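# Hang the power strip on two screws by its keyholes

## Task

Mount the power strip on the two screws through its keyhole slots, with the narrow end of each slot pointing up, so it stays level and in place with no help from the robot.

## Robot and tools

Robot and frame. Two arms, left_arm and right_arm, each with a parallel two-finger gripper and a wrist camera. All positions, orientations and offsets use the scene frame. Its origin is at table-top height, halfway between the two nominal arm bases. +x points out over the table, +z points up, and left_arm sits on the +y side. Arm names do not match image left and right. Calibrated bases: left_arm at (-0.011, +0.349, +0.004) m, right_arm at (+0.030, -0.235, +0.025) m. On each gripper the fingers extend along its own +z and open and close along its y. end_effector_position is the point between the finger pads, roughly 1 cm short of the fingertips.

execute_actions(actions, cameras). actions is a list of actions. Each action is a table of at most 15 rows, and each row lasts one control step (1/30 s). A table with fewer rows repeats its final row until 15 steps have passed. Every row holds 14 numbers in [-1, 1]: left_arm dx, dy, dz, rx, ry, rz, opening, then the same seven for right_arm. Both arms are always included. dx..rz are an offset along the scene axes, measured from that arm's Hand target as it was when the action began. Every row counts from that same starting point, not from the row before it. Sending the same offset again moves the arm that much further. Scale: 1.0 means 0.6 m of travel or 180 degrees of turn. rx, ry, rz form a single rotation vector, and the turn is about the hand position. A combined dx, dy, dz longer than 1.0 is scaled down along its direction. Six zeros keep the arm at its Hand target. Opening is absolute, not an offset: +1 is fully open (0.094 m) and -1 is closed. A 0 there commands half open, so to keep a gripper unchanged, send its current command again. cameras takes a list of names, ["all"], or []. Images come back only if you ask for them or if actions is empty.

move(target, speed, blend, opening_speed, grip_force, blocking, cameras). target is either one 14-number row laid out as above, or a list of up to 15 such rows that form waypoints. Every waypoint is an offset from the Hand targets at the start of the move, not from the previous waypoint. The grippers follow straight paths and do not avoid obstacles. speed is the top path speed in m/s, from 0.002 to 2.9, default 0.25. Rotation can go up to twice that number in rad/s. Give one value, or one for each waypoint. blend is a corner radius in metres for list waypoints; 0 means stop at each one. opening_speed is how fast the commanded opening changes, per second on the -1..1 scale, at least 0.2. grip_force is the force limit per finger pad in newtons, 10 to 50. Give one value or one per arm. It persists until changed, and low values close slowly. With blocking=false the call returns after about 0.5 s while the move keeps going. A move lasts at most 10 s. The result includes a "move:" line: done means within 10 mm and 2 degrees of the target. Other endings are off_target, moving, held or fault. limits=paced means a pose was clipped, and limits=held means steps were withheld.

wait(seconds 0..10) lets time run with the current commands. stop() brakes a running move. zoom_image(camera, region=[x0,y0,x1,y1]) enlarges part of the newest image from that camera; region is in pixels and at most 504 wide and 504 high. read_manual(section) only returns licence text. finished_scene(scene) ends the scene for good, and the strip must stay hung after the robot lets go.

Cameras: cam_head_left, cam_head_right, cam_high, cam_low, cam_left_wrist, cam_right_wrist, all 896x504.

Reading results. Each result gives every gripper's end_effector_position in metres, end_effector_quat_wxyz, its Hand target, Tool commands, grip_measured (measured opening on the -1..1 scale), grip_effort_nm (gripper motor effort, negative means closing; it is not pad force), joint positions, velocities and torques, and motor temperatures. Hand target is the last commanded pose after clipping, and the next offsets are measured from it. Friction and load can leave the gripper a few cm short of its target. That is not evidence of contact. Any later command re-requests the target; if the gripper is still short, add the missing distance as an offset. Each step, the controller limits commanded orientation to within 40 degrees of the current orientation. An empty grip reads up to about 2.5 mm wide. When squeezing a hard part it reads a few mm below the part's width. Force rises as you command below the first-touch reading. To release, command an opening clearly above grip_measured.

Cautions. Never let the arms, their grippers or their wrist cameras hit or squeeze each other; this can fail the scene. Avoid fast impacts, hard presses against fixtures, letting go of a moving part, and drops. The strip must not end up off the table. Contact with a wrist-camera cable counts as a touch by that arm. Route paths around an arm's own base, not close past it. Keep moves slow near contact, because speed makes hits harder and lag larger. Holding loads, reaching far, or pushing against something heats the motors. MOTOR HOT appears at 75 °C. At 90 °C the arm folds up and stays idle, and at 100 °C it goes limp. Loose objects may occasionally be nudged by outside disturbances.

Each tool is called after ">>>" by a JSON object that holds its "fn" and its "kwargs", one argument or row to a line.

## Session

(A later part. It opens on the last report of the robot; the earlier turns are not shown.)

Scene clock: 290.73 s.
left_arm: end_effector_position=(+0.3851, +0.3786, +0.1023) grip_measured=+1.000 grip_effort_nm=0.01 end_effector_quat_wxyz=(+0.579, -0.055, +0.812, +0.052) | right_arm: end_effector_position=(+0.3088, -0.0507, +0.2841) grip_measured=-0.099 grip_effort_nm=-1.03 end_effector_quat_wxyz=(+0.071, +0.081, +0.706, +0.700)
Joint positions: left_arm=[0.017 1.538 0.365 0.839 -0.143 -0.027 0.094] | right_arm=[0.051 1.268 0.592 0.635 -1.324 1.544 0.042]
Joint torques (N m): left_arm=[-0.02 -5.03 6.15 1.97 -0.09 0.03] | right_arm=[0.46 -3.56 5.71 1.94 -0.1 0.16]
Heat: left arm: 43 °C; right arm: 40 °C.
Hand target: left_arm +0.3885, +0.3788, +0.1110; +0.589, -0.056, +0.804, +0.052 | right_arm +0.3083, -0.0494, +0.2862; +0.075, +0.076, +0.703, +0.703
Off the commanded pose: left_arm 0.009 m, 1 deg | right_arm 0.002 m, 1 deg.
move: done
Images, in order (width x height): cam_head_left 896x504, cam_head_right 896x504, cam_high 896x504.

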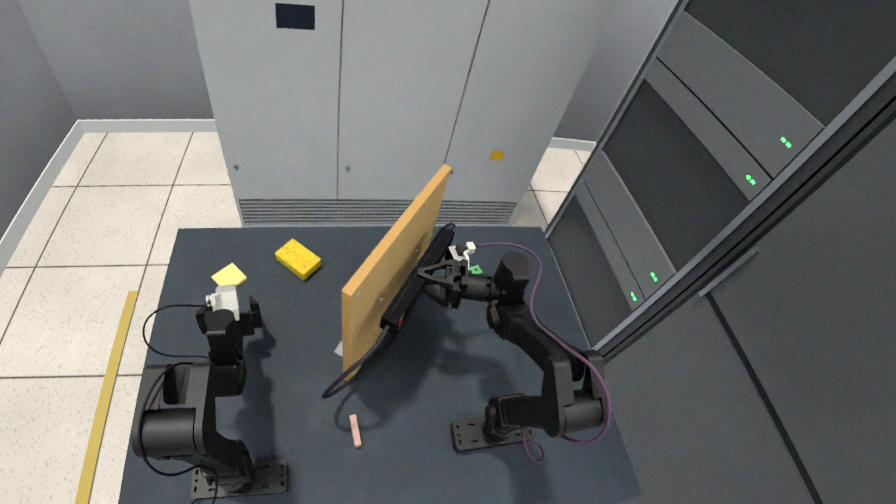

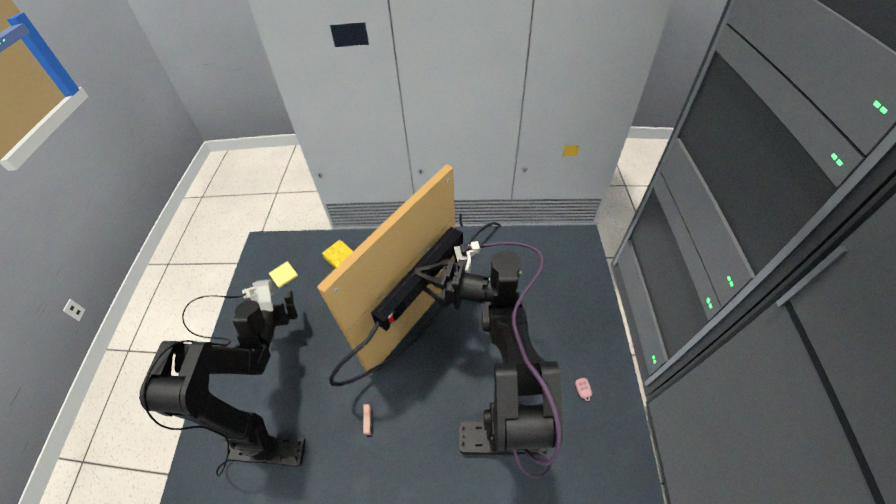

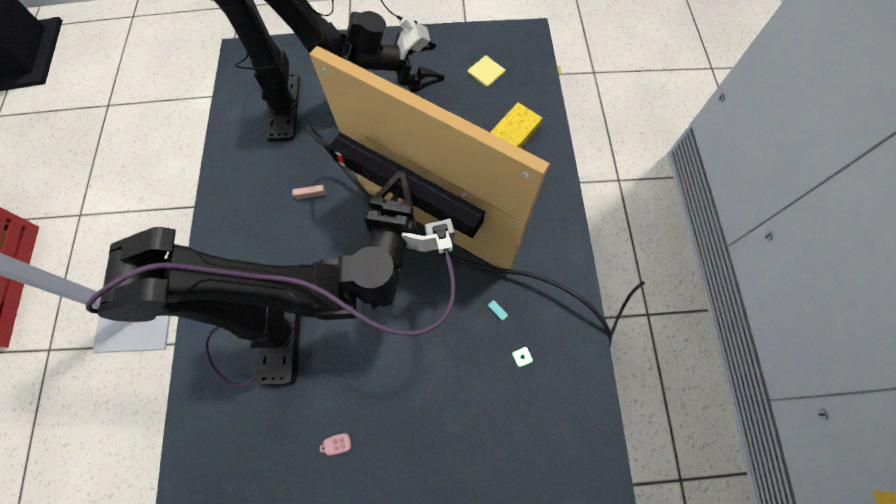

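>>> {"fn": "move", "kwargs": {
  "target": [
    [0,0,0,0,0,0,1,0.0032,-0.0023,-0.0442,-0.0029,-0.0041,0,-0.22],
    [0,0,0,0,0,0,1,0.0295,0.0342,-0.0442,-0.0029,-0.0041,0,-0.22]
  ],
  "speed": 0.07,
  "cameras": ["cam_high","cam_head_right","cam_head_left"]
}}

>>> {"fn": "zoom_image", "kwargs": {
  "camera": "cam_high",
  "region": [332, 116, 362, 140]
}}

>>> {"fn": "zoom_image", "kwargs": {
  "camera": "cam_high",
  "region": [477, 191, 507, 215]
}}

>>> {"fn": "zoom_image", "kwargs": {
  "camera": "cam_head_right",
  "region": [350, 302, 380, 326]
}}

>>> {"fn": "zoom_image", "kwargs": {
  "camera": "cam_head_right",
  "region": [428, 216, 458, 240]
}}

>>> {"fn": "zoom_image", "kwargs": {
  "camera": "cam_high",
  "region": [320, 100, 520, 250]
}}

Scene clock: 296.70 s.
left_arm: end_effector_position=(+0.3851, +0.3786, +0.1023) grip_measured=+1.000 grip_effort_nm=0.00 end_effector_quat_wxyz=(+0.579, -0.055, +0.812, +0.052) | right_arm: end_effector_position=(+0.3193, -0.0314, +0.2428) grip_measured=-0.099 grip_effort_nm=-1.03 end_effector_quat_wxyz=(+0.059, +0.093, +0.712, +0.694)
Joint positions: left_arm=[0.017 1.538 0.365 0.839 -0.143 -0.027 0.094] | right_arm=[0.126 1.414 0.542 0.773 -1.248 1.523 0.042]
Joint torques (N m): left_arm=[-0.03 -5.03 6.13 1.96 -0.08 0.03] | right_arm=[0.46 -4.53 9.01 2.03 -0.11 0.15]
Heat: left arm: 43 °C; right arm: 40 °C.
Hand target: left_arm +0.3885, +0.3788, +0.1110; +0.589, -0.056, +0.804, +0.052 | right_arm +0.3260, -0.0289, +0.2596; +0.080, +0.071, +0.706, +0.700
Off the commanded pose: left_arm 0.009 m, 1 deg | right_arm 0.018 m, 4 deg.
move: off_target (right_arm)
Images, in order (width x height): cam_head_left 896x504, cam_head_right 896x504, cam_high 896x504.

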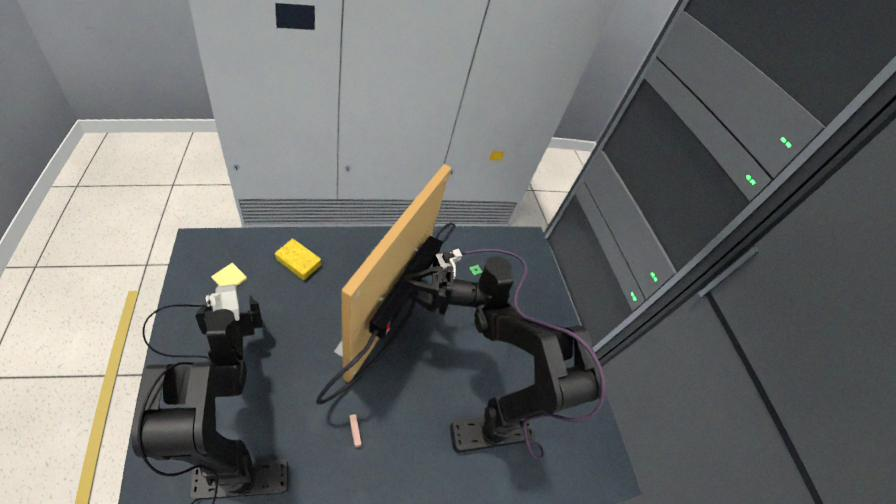

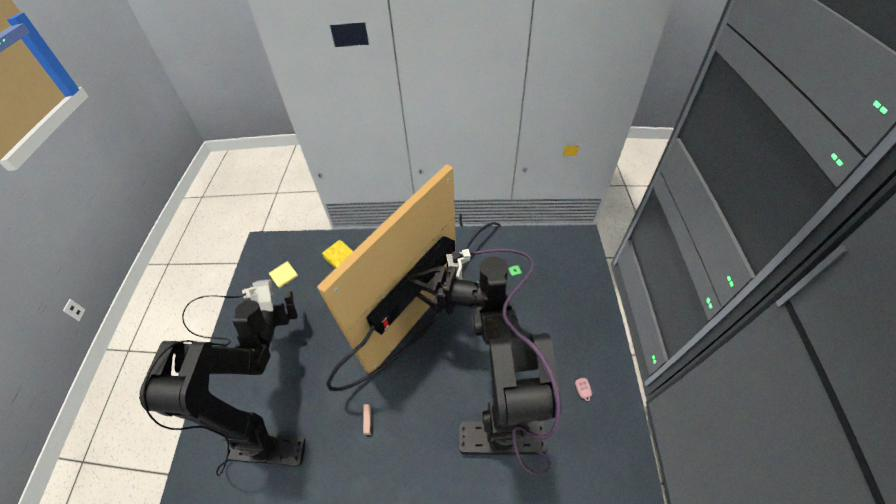

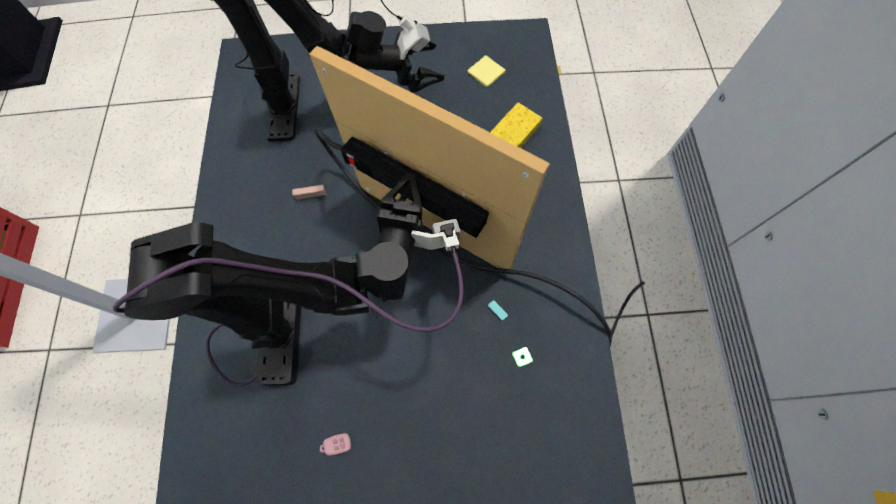

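Scaled by 16.800 from the camera's 896x504 image, which has a finer 1280x720 frame.

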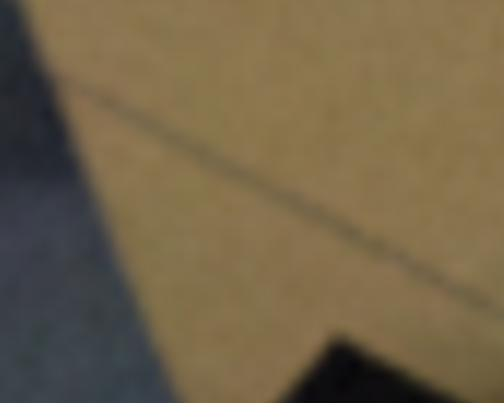

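Scaled by 16.800 from the camera's 896x504 image, which has a finer 1280x720 frame.

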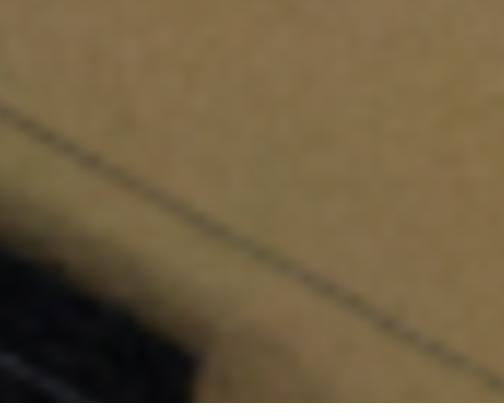

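Scaled by 16.800 from the camera's 896x504 image, which has a finer 1280x720 frame.

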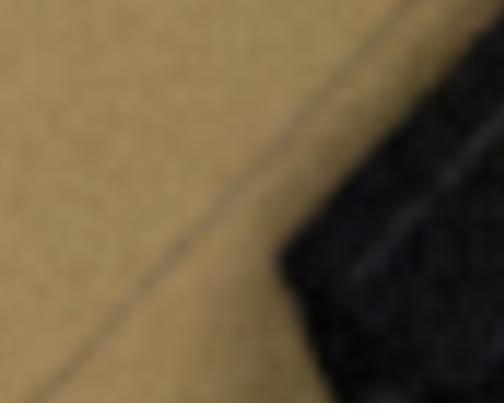

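Scaled by 16.800 from the camera's 896x504 image, which has a finer 1280x720 frame.

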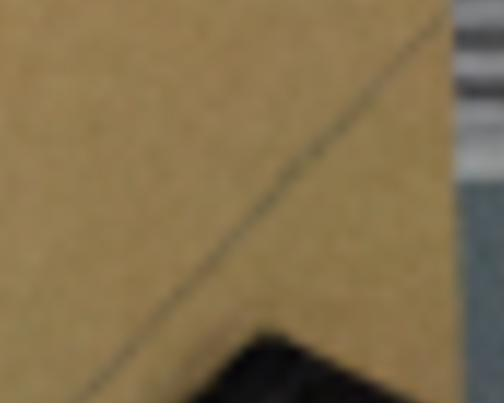

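Scaled by 2.520 from the camera's 896x504 image, which has a finer 1280x720 frame.

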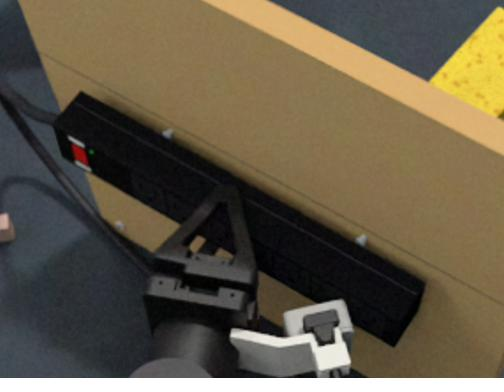

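>>> {"fn": "move", "kwargs": {
  "target": [
    [0,0,0,0,0,0,1,-0.0535,-0.0882,0.0242,-0.0058,-0.0081,0,-0.22],
    [0,0,0,0,0,0,1,0.0058,-0.0057,0.0242,-0.0058,-0.0081,0,-0.22]
  ],
  "speed": 0.06,
  "cameras": ["cam_high","cam_head_right","cam_head_left"]
}}

>>> {"fn": "zoom_image", "kwargs": {
  "camera": "cam_high",
  "region": [336, 112, 366, 136]
}}

>>> {"fn": "zoom_image", "kwargs": {
  "camera": "cam_high",
  "region": [478, 192, 508, 216]
}}

>>> {"fn": "zoom_image", "kwargs": {
  "camera": "cam_head_right",
  "region": [352, 298, 382, 322]
}}

>>> {"fn": "zoom_image", "kwargs": {
  "camera": "cam_head_right",
  "region": [430, 214, 460, 238]
}}

Scene clock: 305.03 s.
left_arm: end_effector_position=(+0.3851, +0.3786, +0.1023) grip_measured=+1.000 grip_effort_nm=0.00 end_effector_quat_wxyz=(+0.579, -0.055, +0.812, +0.052) | right_arm: end_effector_position=(+0.3233, -0.0349, +0.2563) grip_measured=-0.099 grip_effort_nm=-1.03 end_effector_quat_wxyz=(+0.069, +0.085, +0.717, +0.688)
Joint positions: left_arm=[0.017 1.538 0.365 0.839 -0.143 -0.027 0.094] | right_arm=[0.112 1.376 0.601 0.634 -1.259 1.454 0.042]
Joint torques (N m): left_arm=[-0.05 -5.04 6.15 1.96 -0.09 0.03] | right_arm=[0.5 -4.38 9.43 2 -0.12 0.13]
Heat: left arm: 43 °C; right arm: 41 °C.
Hand target: left_arm +0.3885, +0.3788, +0.1110; +0.589, -0.056, +0.804, +0.052 | right_arm +0.3295, -0.0324, +0.2741; +0.089, +0.061, +0.711, +0.695
Off the commanded pose: left_arm 0.009 m, 1 deg | right_arm 0.019 m, 4 deg.
move: off_target (right_arm)
Images, in order (width x height): cam_head_left 896x504, cam_head_right 896x504, cam_high 896x504.

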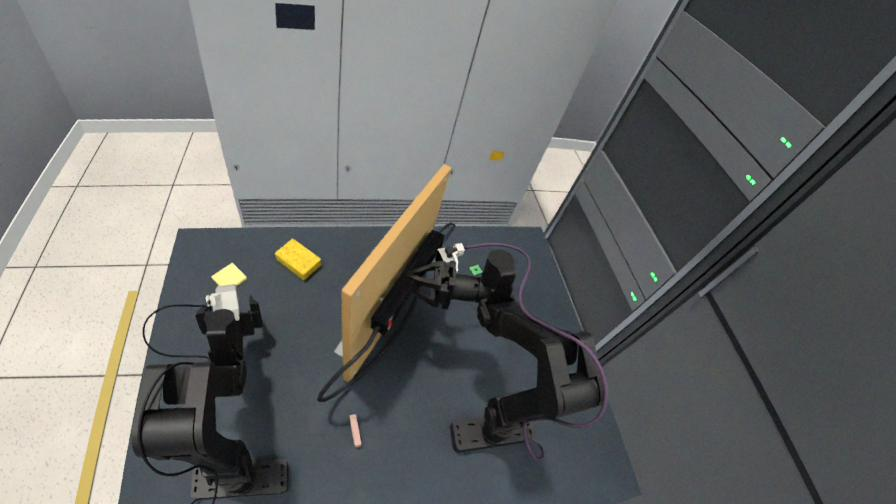

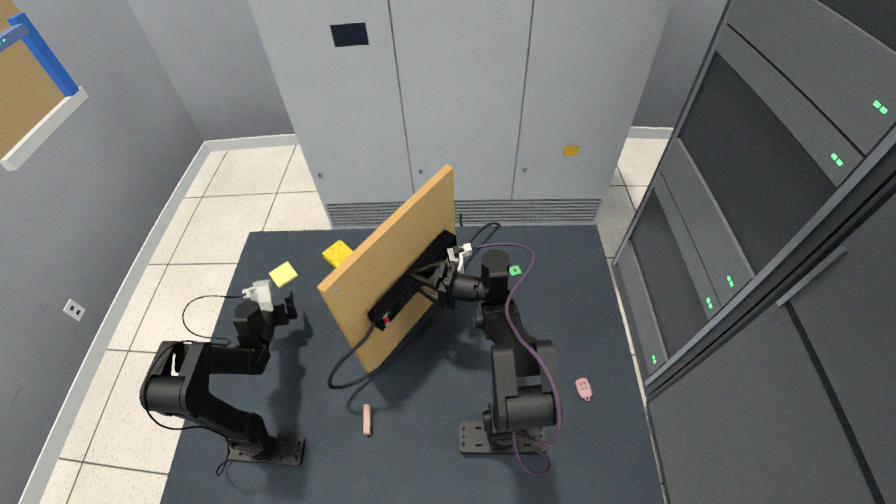

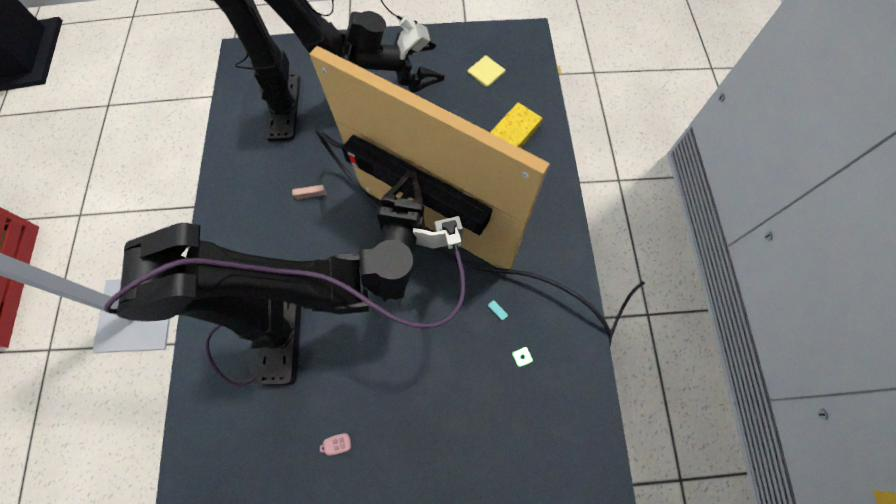

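Scaled by 16.800 from the camera's 896x504 image, which has a finer 1280x720 frame.

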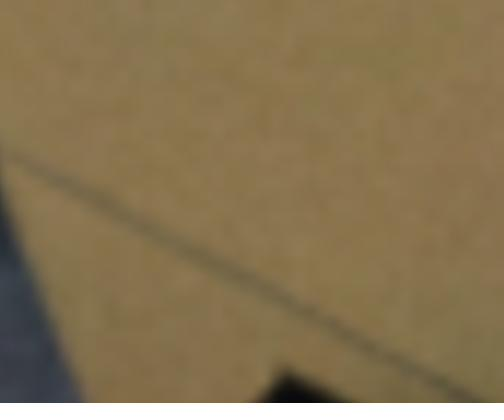

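Scaled by 16.800 from the camera's 896x504 image, which has a finer 1280x720 frame.

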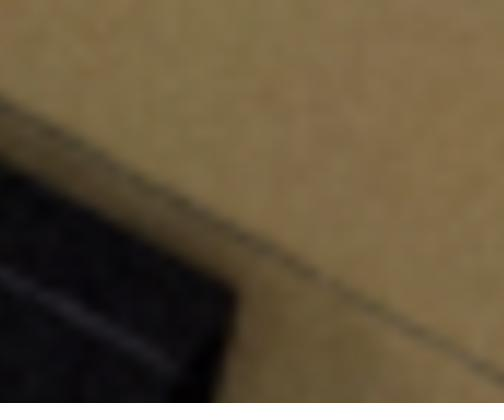

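Scaled by 16.800 from the camera's 896x504 image, which has a finer 1280x720 frame.

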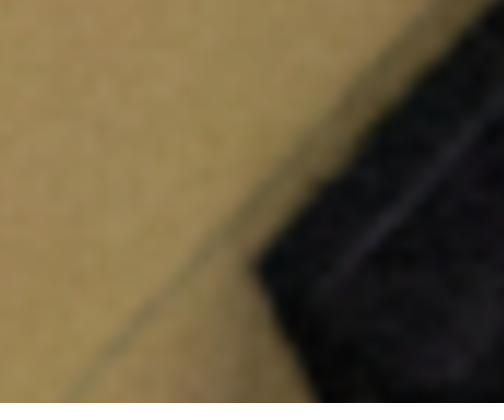

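Scaled by 16.800 from the camera's 896x504 image, which has a finer 1280x720 frame.

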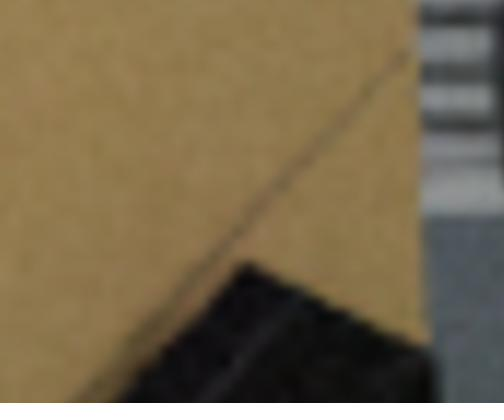

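>>> {"fn": "move", "kwargs": {
  "target": [
    [0,0,0,0,0,0,1,-0.0593,-0.0826,0.0037,-0.00237,-0.00329,-0.0023,-0.22],
    [0,0,0,0,0,0,1,0.0039,0.0054,0.0037,-0.00237,-0.00329,-0.0023,-0.22]
  ],
  "speed": 0.06,
  "cameras": ["cam_high","cam_head_right","cam_head_left"]
}}

Scene clock: 315.57 s.
left_arm: end_effector_position=(+0.3851, +0.3786, +0.1023) grip_measured=+1.000 grip_effort_nm=0.00 end_effector_quat_wxyz=(+0.579, -0.055, +0.812, +0.052) | right_arm: end_effector_position=(+0.3256, -0.0319, +0.2579) grip_measured=-0.099 grip_effort_nm=-1.03 end_effector_quat_wxyz=(+0.075, +0.084, +0.720, +0.685)
Joint positions: left_arm=[0.017 1.538 0.365 0.839 -0.143 -0.027 0.094] | right_arm=[0.125 1.373 0.616 0.603 -1.238 1.432 0.042]
Joint torques (N m): left_arm=[-0.02 -5.03 6.15 1.97 -0.08 0.03] | right_arm=[0.54 -4.34 9.48 2.06 -0.16 0.2]
Heat: left arm: 43 °C; right arm: 41 °C.
Hand target: left_arm +0.3885, +0.3788, +0.1110; +0.589, -0.056, +0.804, +0.052 | right_arm +0.3319, -0.0292, +0.2765; +0.096, +0.060, +0.713, +0.692
Off the commanded pose: left_arm 0.009 m, 1 deg | right_arm 0.020 m, 4 deg.
move: off_target (right_arm)
Images, in order (width x height): cam_head_left 896x504, cam_head_right 896x504, cam_high 896x504.

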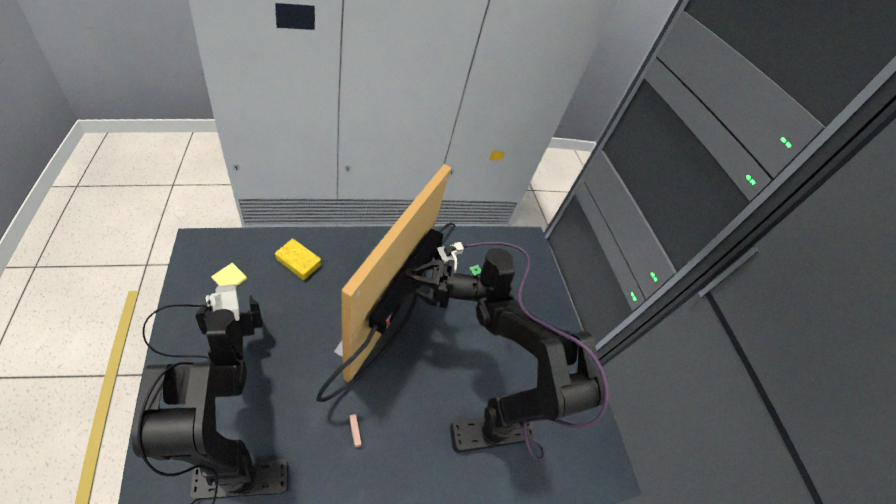

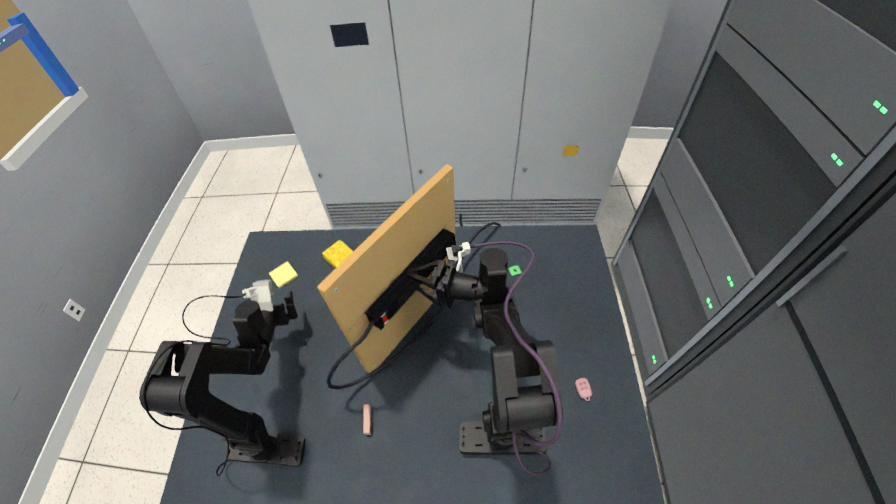

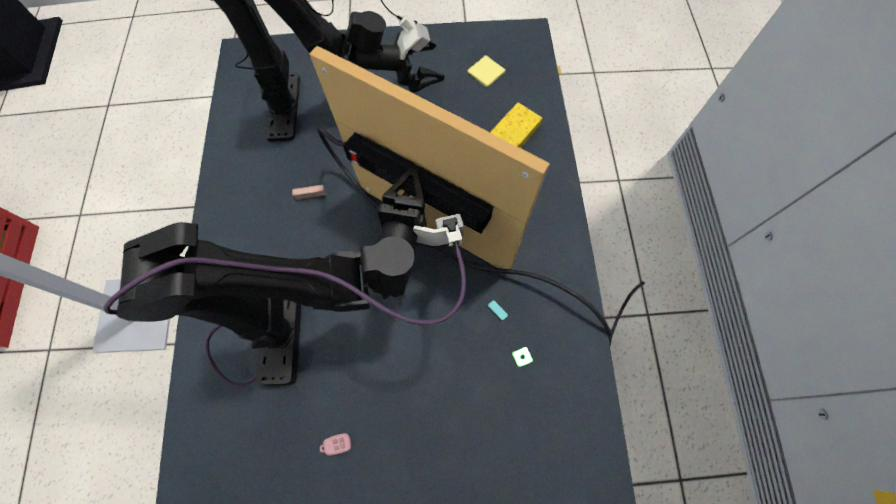

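>>> {"fn": "zoom_image", "kwargs": {
  "camera": "cam_high",
  "region": [336, 112, 366, 142]
}}

>>> {"fn": "zoom_image", "kwargs": {
  "camera": "cam_high",
  "region": [478, 192, 508, 222]
}}

>>> {"fn": "zoom_image", "kwargs": {
  "camera": "cam_head_right",
  "region": [352, 298, 382, 328]
}}

>>> {"fn": "zoom_image", "kwargs": {
  "camera": "cam_head_right",
  "region": [430, 214, 460, 244]
}}

Scaled by 16.800 from the camera's 896x504 image, which has a finer 1280x720 frame.

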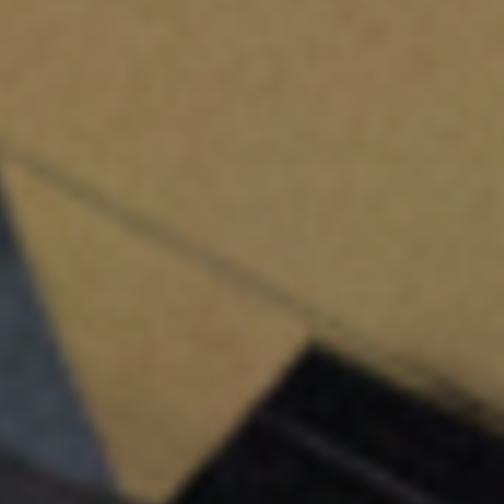

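Scaled by 16.800 from the camera's 896x504 image, which has a finer 1280x720 frame.

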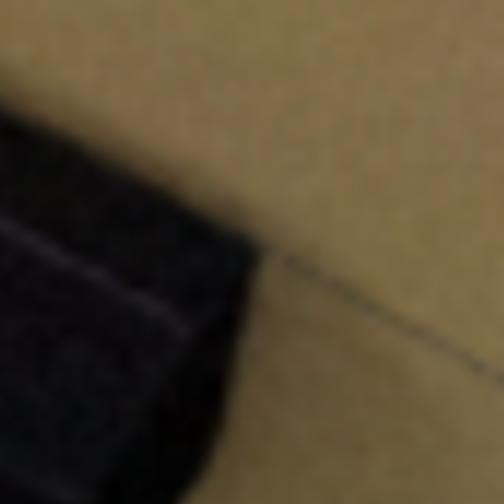

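Scaled by 16.800 from the camera's 896x504 image, which has a finer 1280x720 frame.

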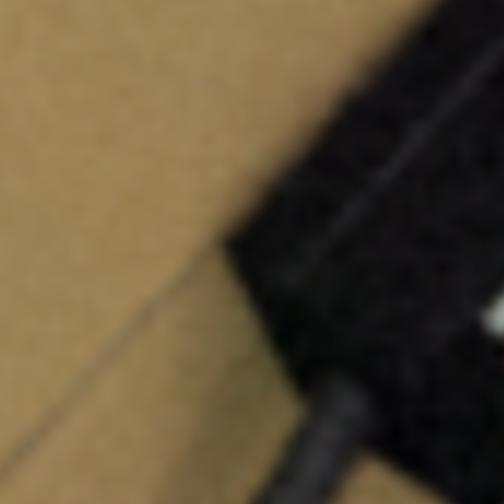

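Scaled by 16.800 from the camera's 896x504 image, which has a finer 1280x720 frame.

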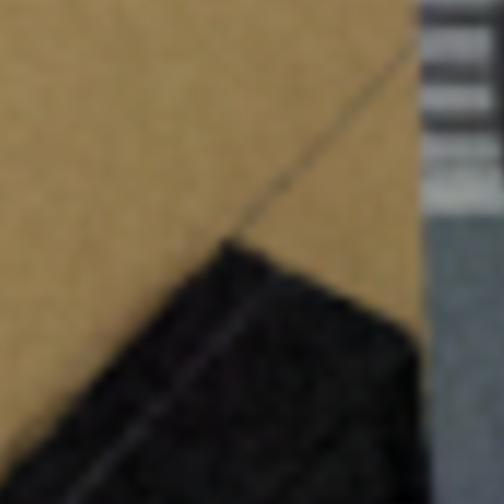

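>>> {"fn": "move", "kwargs": {
  "target": [0,0,0,0,0,0,1,0.0034,0.0058,0.0026,-0.001,-0.00136,0,-0.22],
  "speed": 0.04,
  "cameras": ["cam_high","cam_head_right","cam_head_left"]
}}

>>> {"fn": "zoom_image", "kwargs": {
  "camera": "cam_high",
  "region": [336, 112, 366, 142]
}}

>>> {"fn": "zoom_image", "kwargs": {
  "camera": "cam_high",
  "region": [478, 192, 508, 222]
}}

>>> {"fn": "zoom_image", "kwargs": {
  "camera": "cam_head_right",
  "region": [352, 298, 382, 328]
}}

>>> {"fn": "zoom_image", "kwargs": {
  "camera": "cam_head_right",
  "region": [430, 214, 460, 244]
}}

Scene clock: 320.57 s.
left_arm: end_effector_position=(+0.3851, +0.3786, +0.1023) grip_measured=+1.000 grip_effort_nm=0.00 end_effector_quat_wxyz=(+0.579, -0.055, +0.812, +0.052) | right_arm: end_effector_position=(+0.3268, -0.0292, +0.2610) grip_measured=-0.099 grip_effort_nm=-1.03 end_effector_quat_wxyz=(+0.077, +0.080, +0.720, +0.686)
Joint positions: left_arm=[0.017 1.538 0.365 0.839 -0.143 -0.027 0.094] | right_arm=[0.134 1.375 0.627 0.603 -1.231 1.432 0.042]
Joint torques (N m): left_arm=[-0.03 -5.03 6.13 1.96 -0.08 0.03] | right_arm=[0.79 -4.03 9.72 1.95 -0.09 0.08]
Heat: left arm: 43 °C; right arm: 41 °C.
Hand target: left_arm +0.3885, +0.3788, +0.1110; +0.589, -0.056, +0.804, +0.052 | right_arm +0.3339, -0.0256, +0.2780; +0.097, +0.058, +0.714, +0.691
Off the commanded pose: left_arm 0.009 m, 1 deg | right_arm 0.019 m, 4 deg.
move: off_target (right_arm)
Images, in order (width x height): cam_head_left 896x504, cam_head_right 896x504, cam_high 896x504.

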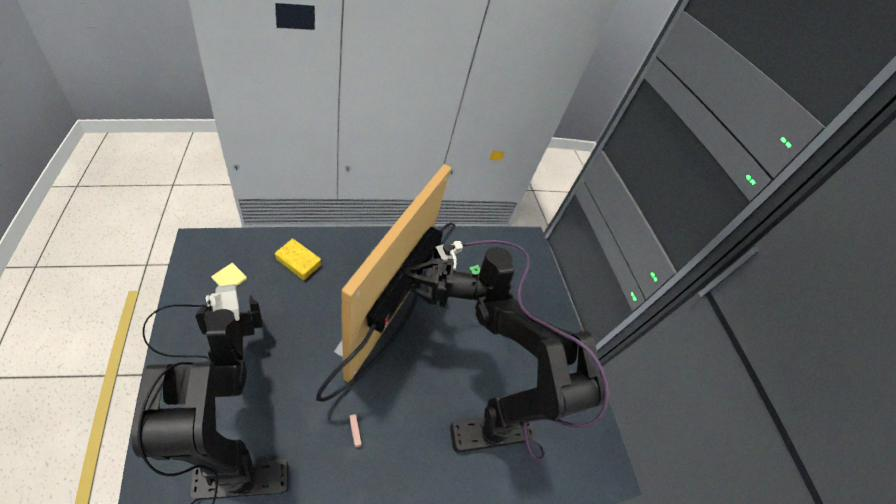

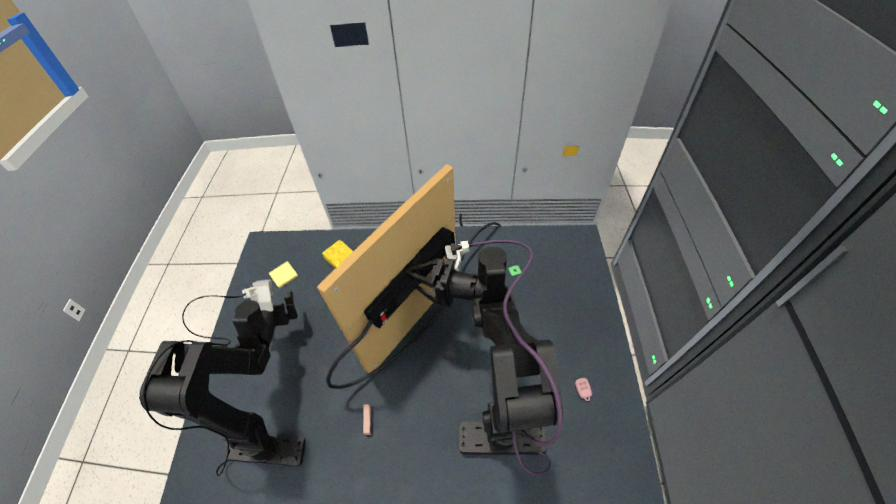

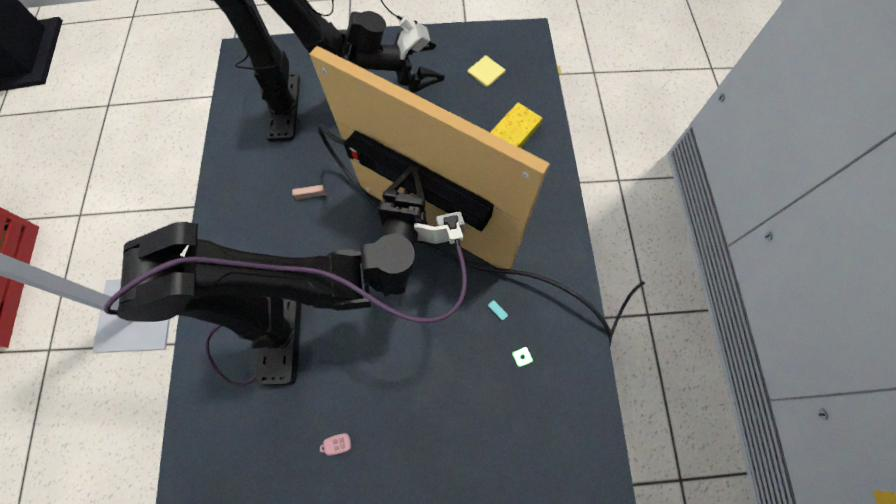

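Scaled by 16.800 from the camera's 896x504 image, which has a finer 1280x720 frame.

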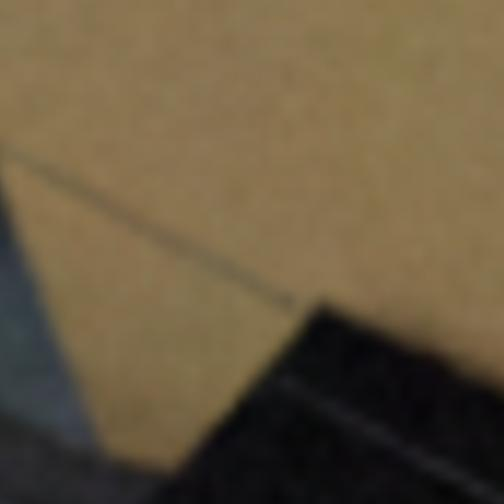

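Scaled by 16.800 from the camera's 896x504 image, which has a finer 1280x720 frame.

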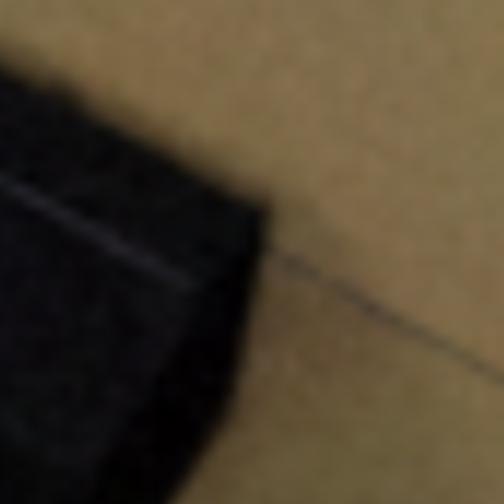

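Scaled by 16.800 from the camera's 896x504 image, which has a finer 1280x720 frame.

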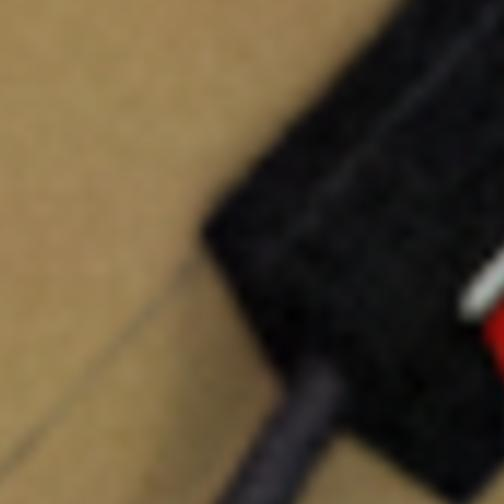

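Scaled by 16.800 from the camera's 896x504 image, which has a finer 1280x720 frame.

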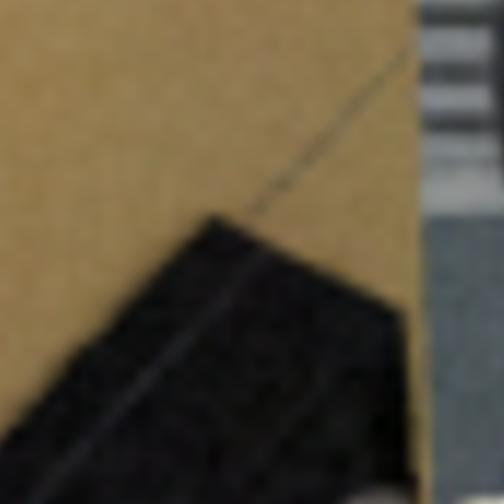

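>>> {"fn": "move", "kwargs": {
  "target": [
    [0,0,0,0,0,0,1,-0.0671,-0.0934,-0.0007,0,0,0,-0.22],
    [0,0,0,0,0,0,1,0.0019,0.0027,-0.0007,0,0,0,-0.22]
  ],
  "speed": 0.06,
  "cameras": ["cam_high","cam_head_right","cam_head_left"]
}}

>>> {"fn": "zoom_image", "kwargs": {
  "camera": "cam_high",
  "region": [336, 112, 366, 142]
}}

>>> {"fn": "zoom_image", "kwargs": {
  "camera": "cam_high",
  "region": [478, 192, 508, 222]
}}

>>> {"fn": "zoom_image", "kwargs": {
  "camera": "cam_head_right",
  "region": [352, 298, 382, 328]
}}

>>> {"fn": "zoom_image", "kwargs": {
  "camera": "cam_head_right",
  "region": [430, 214, 460, 244]
}}

Scene clock: 326.40 s.
left_arm: end_effector_position=(+0.3851, +0.3786, +0.1023) grip_measured=+1.000 grip_effort_nm=0.01 end_effector_quat_wxyz=(+0.579, -0.055, +0.812, +0.052) | right_arm: end_effector_position=(+0.3255, -0.0280, +0.2584) grip_measured=-0.099 grip_effort_nm=-1.03 end_effector_quat_wxyz=(+0.070, +0.079, +0.721, +0.685)
Joint positions: left_arm=[0.017 1.538 0.365 0.839 -0.143 -0.027 0.094] | right_arm=[0.137 1.38 0.628 0.59 -1.238 1.425 0.042]
Joint torques (N m): left_arm=[-0.05 -5.03 6.15 1.96 -0.08 0.03] | right_arm=[0.79 -4.15 9.85 2.1 -0.01 0.18]
Heat: left arm: 43 °C; right arm: 41 °C.
Hand target: left_arm +0.3885, +0.3788, +0.1110; +0.589, -0.056, +0.804, +0.052 | right_arm +0.3351, -0.0240, +0.2775; +0.097, +0.058, +0.714, +0.691
Off the commanded pose: left_arm 0.009 m, 1 deg | right_arm 0.022 m, 4 deg.
move: off_target (right_arm)
Images, in order (width x height): cam_head_left 896x504, cam_head_right 896x504, cam_high 896x504.

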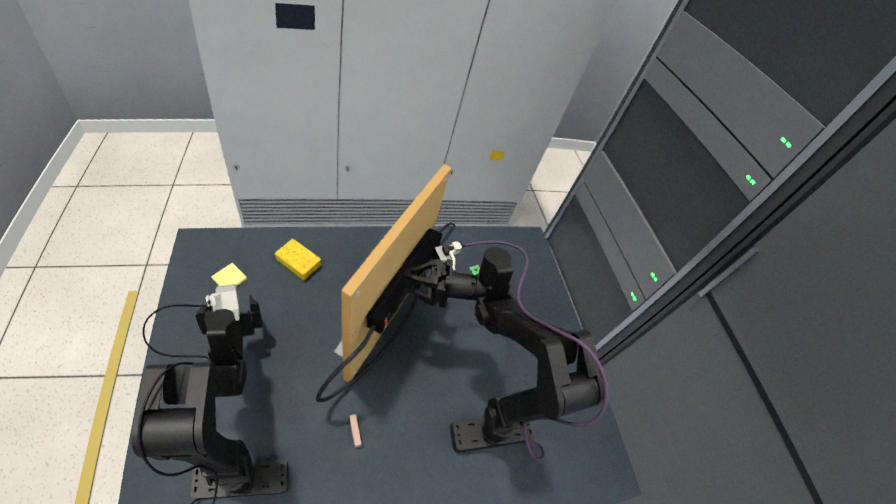

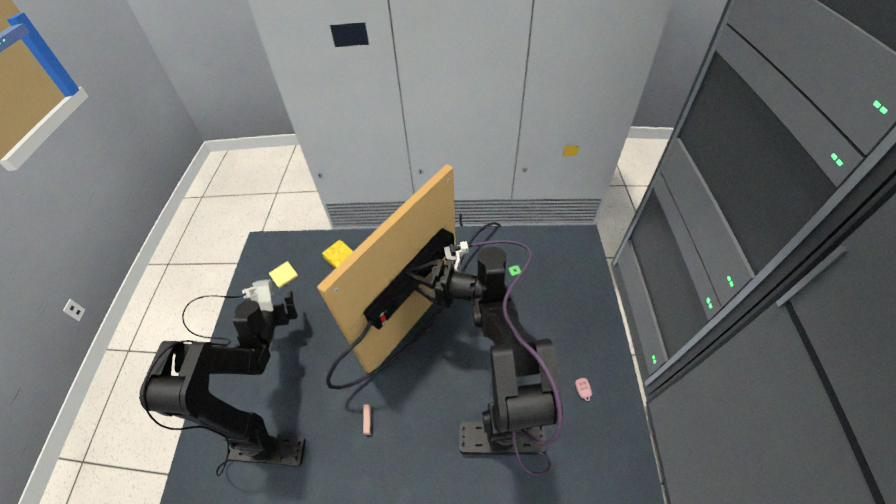

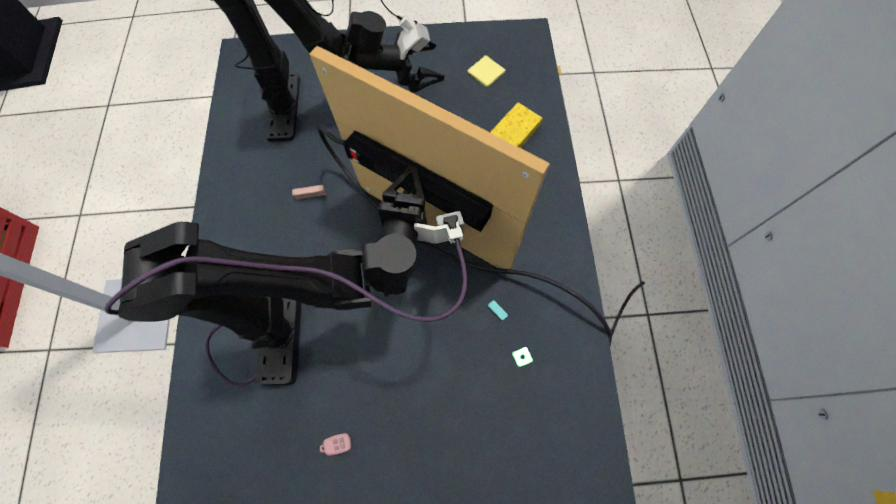

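Scaled by 16.800 from the camera's 896x504 image, which has a finer 1280x720 frame.

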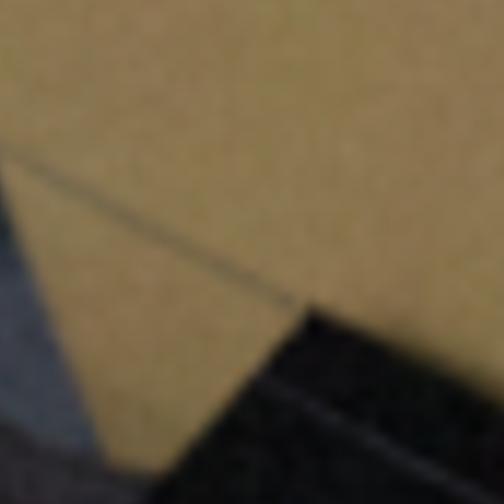

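Scaled by 16.800 from the camera's 896x504 image, which has a finer 1280x720 frame.

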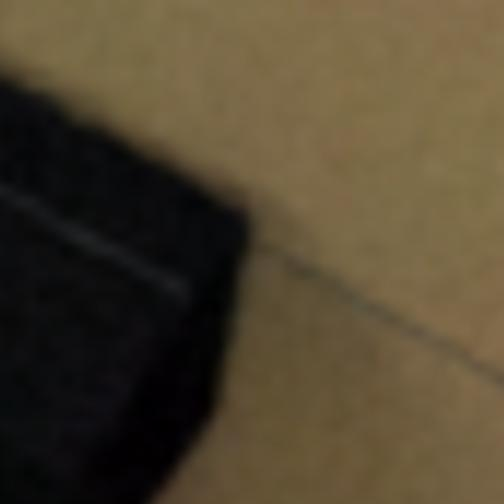

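Scaled by 16.800 from the camera's 896x504 image, which has a finer 1280x720 frame.

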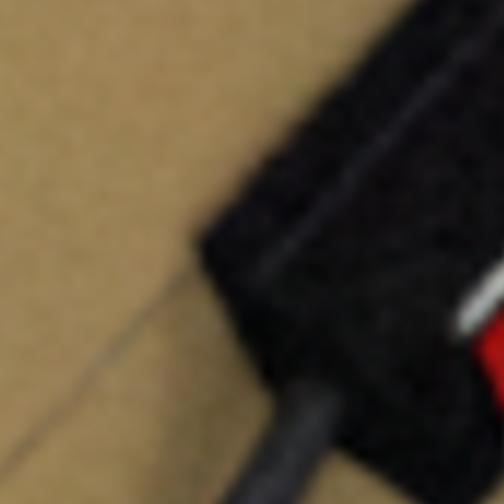

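Scaled by 16.800 from the camera's 896x504 image, which has a finer 1280x720 frame.

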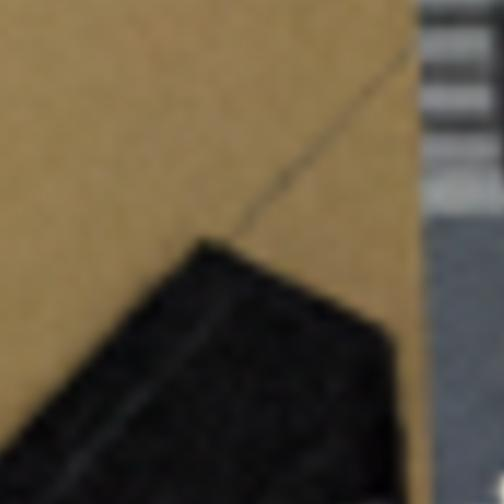

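>>> {"fn": "move", "kwargs": {
  "target": [0,0,0,0,0,0,1,-0.0011,-0.0044,-0.0005,0.0004,0.0006,0,-0.22],
  "speed": 0.04
}}

Scene clock: 331.83 s.
left_arm: end_effector_position=(+0.3851, +0.3786, +0.1023) grip_measured=+1.000 grip_effort_nm=0.01 end_effector_quat_wxyz=(+0.579, -0.055, +0.812, +0.052) | right_arm: end_effector_position=(+0.3255, -0.0280, +0.2585) grip_measured=-0.099 grip_effort_nm=-1.03 end_effector_quat_wxyz=(+0.070, +0.080, +0.721, +0.685)
Joint positions: left_arm=[0.017 1.538 0.365 0.839 -0.143 -0.027 0.094] | right_arm=[0.137 1.38 0.628 0.591 -1.238 1.427 0.042]
Joint torques (N m): left_arm=[-0.03 -5.03 6.15 1.96 -0.08 0.03] | right_arm=[0.08 -4.31 9.57 2.13 -0.05 0.17]
Heat: left arm: 43 °C; right arm: 41 °C.
Hand target: left_arm +0.3885, +0.3788, +0.1110; +0.589, -0.056, +0.804, +0.052 | right_arm +0.3344, -0.0266, +0.2772; +0.096, +0.059, +0.714, +0.691
Off the commanded pose: left_arm 0.009 m, 1 deg | right_arm 0.021 m, 4 deg.
move: off_target (right_arm)


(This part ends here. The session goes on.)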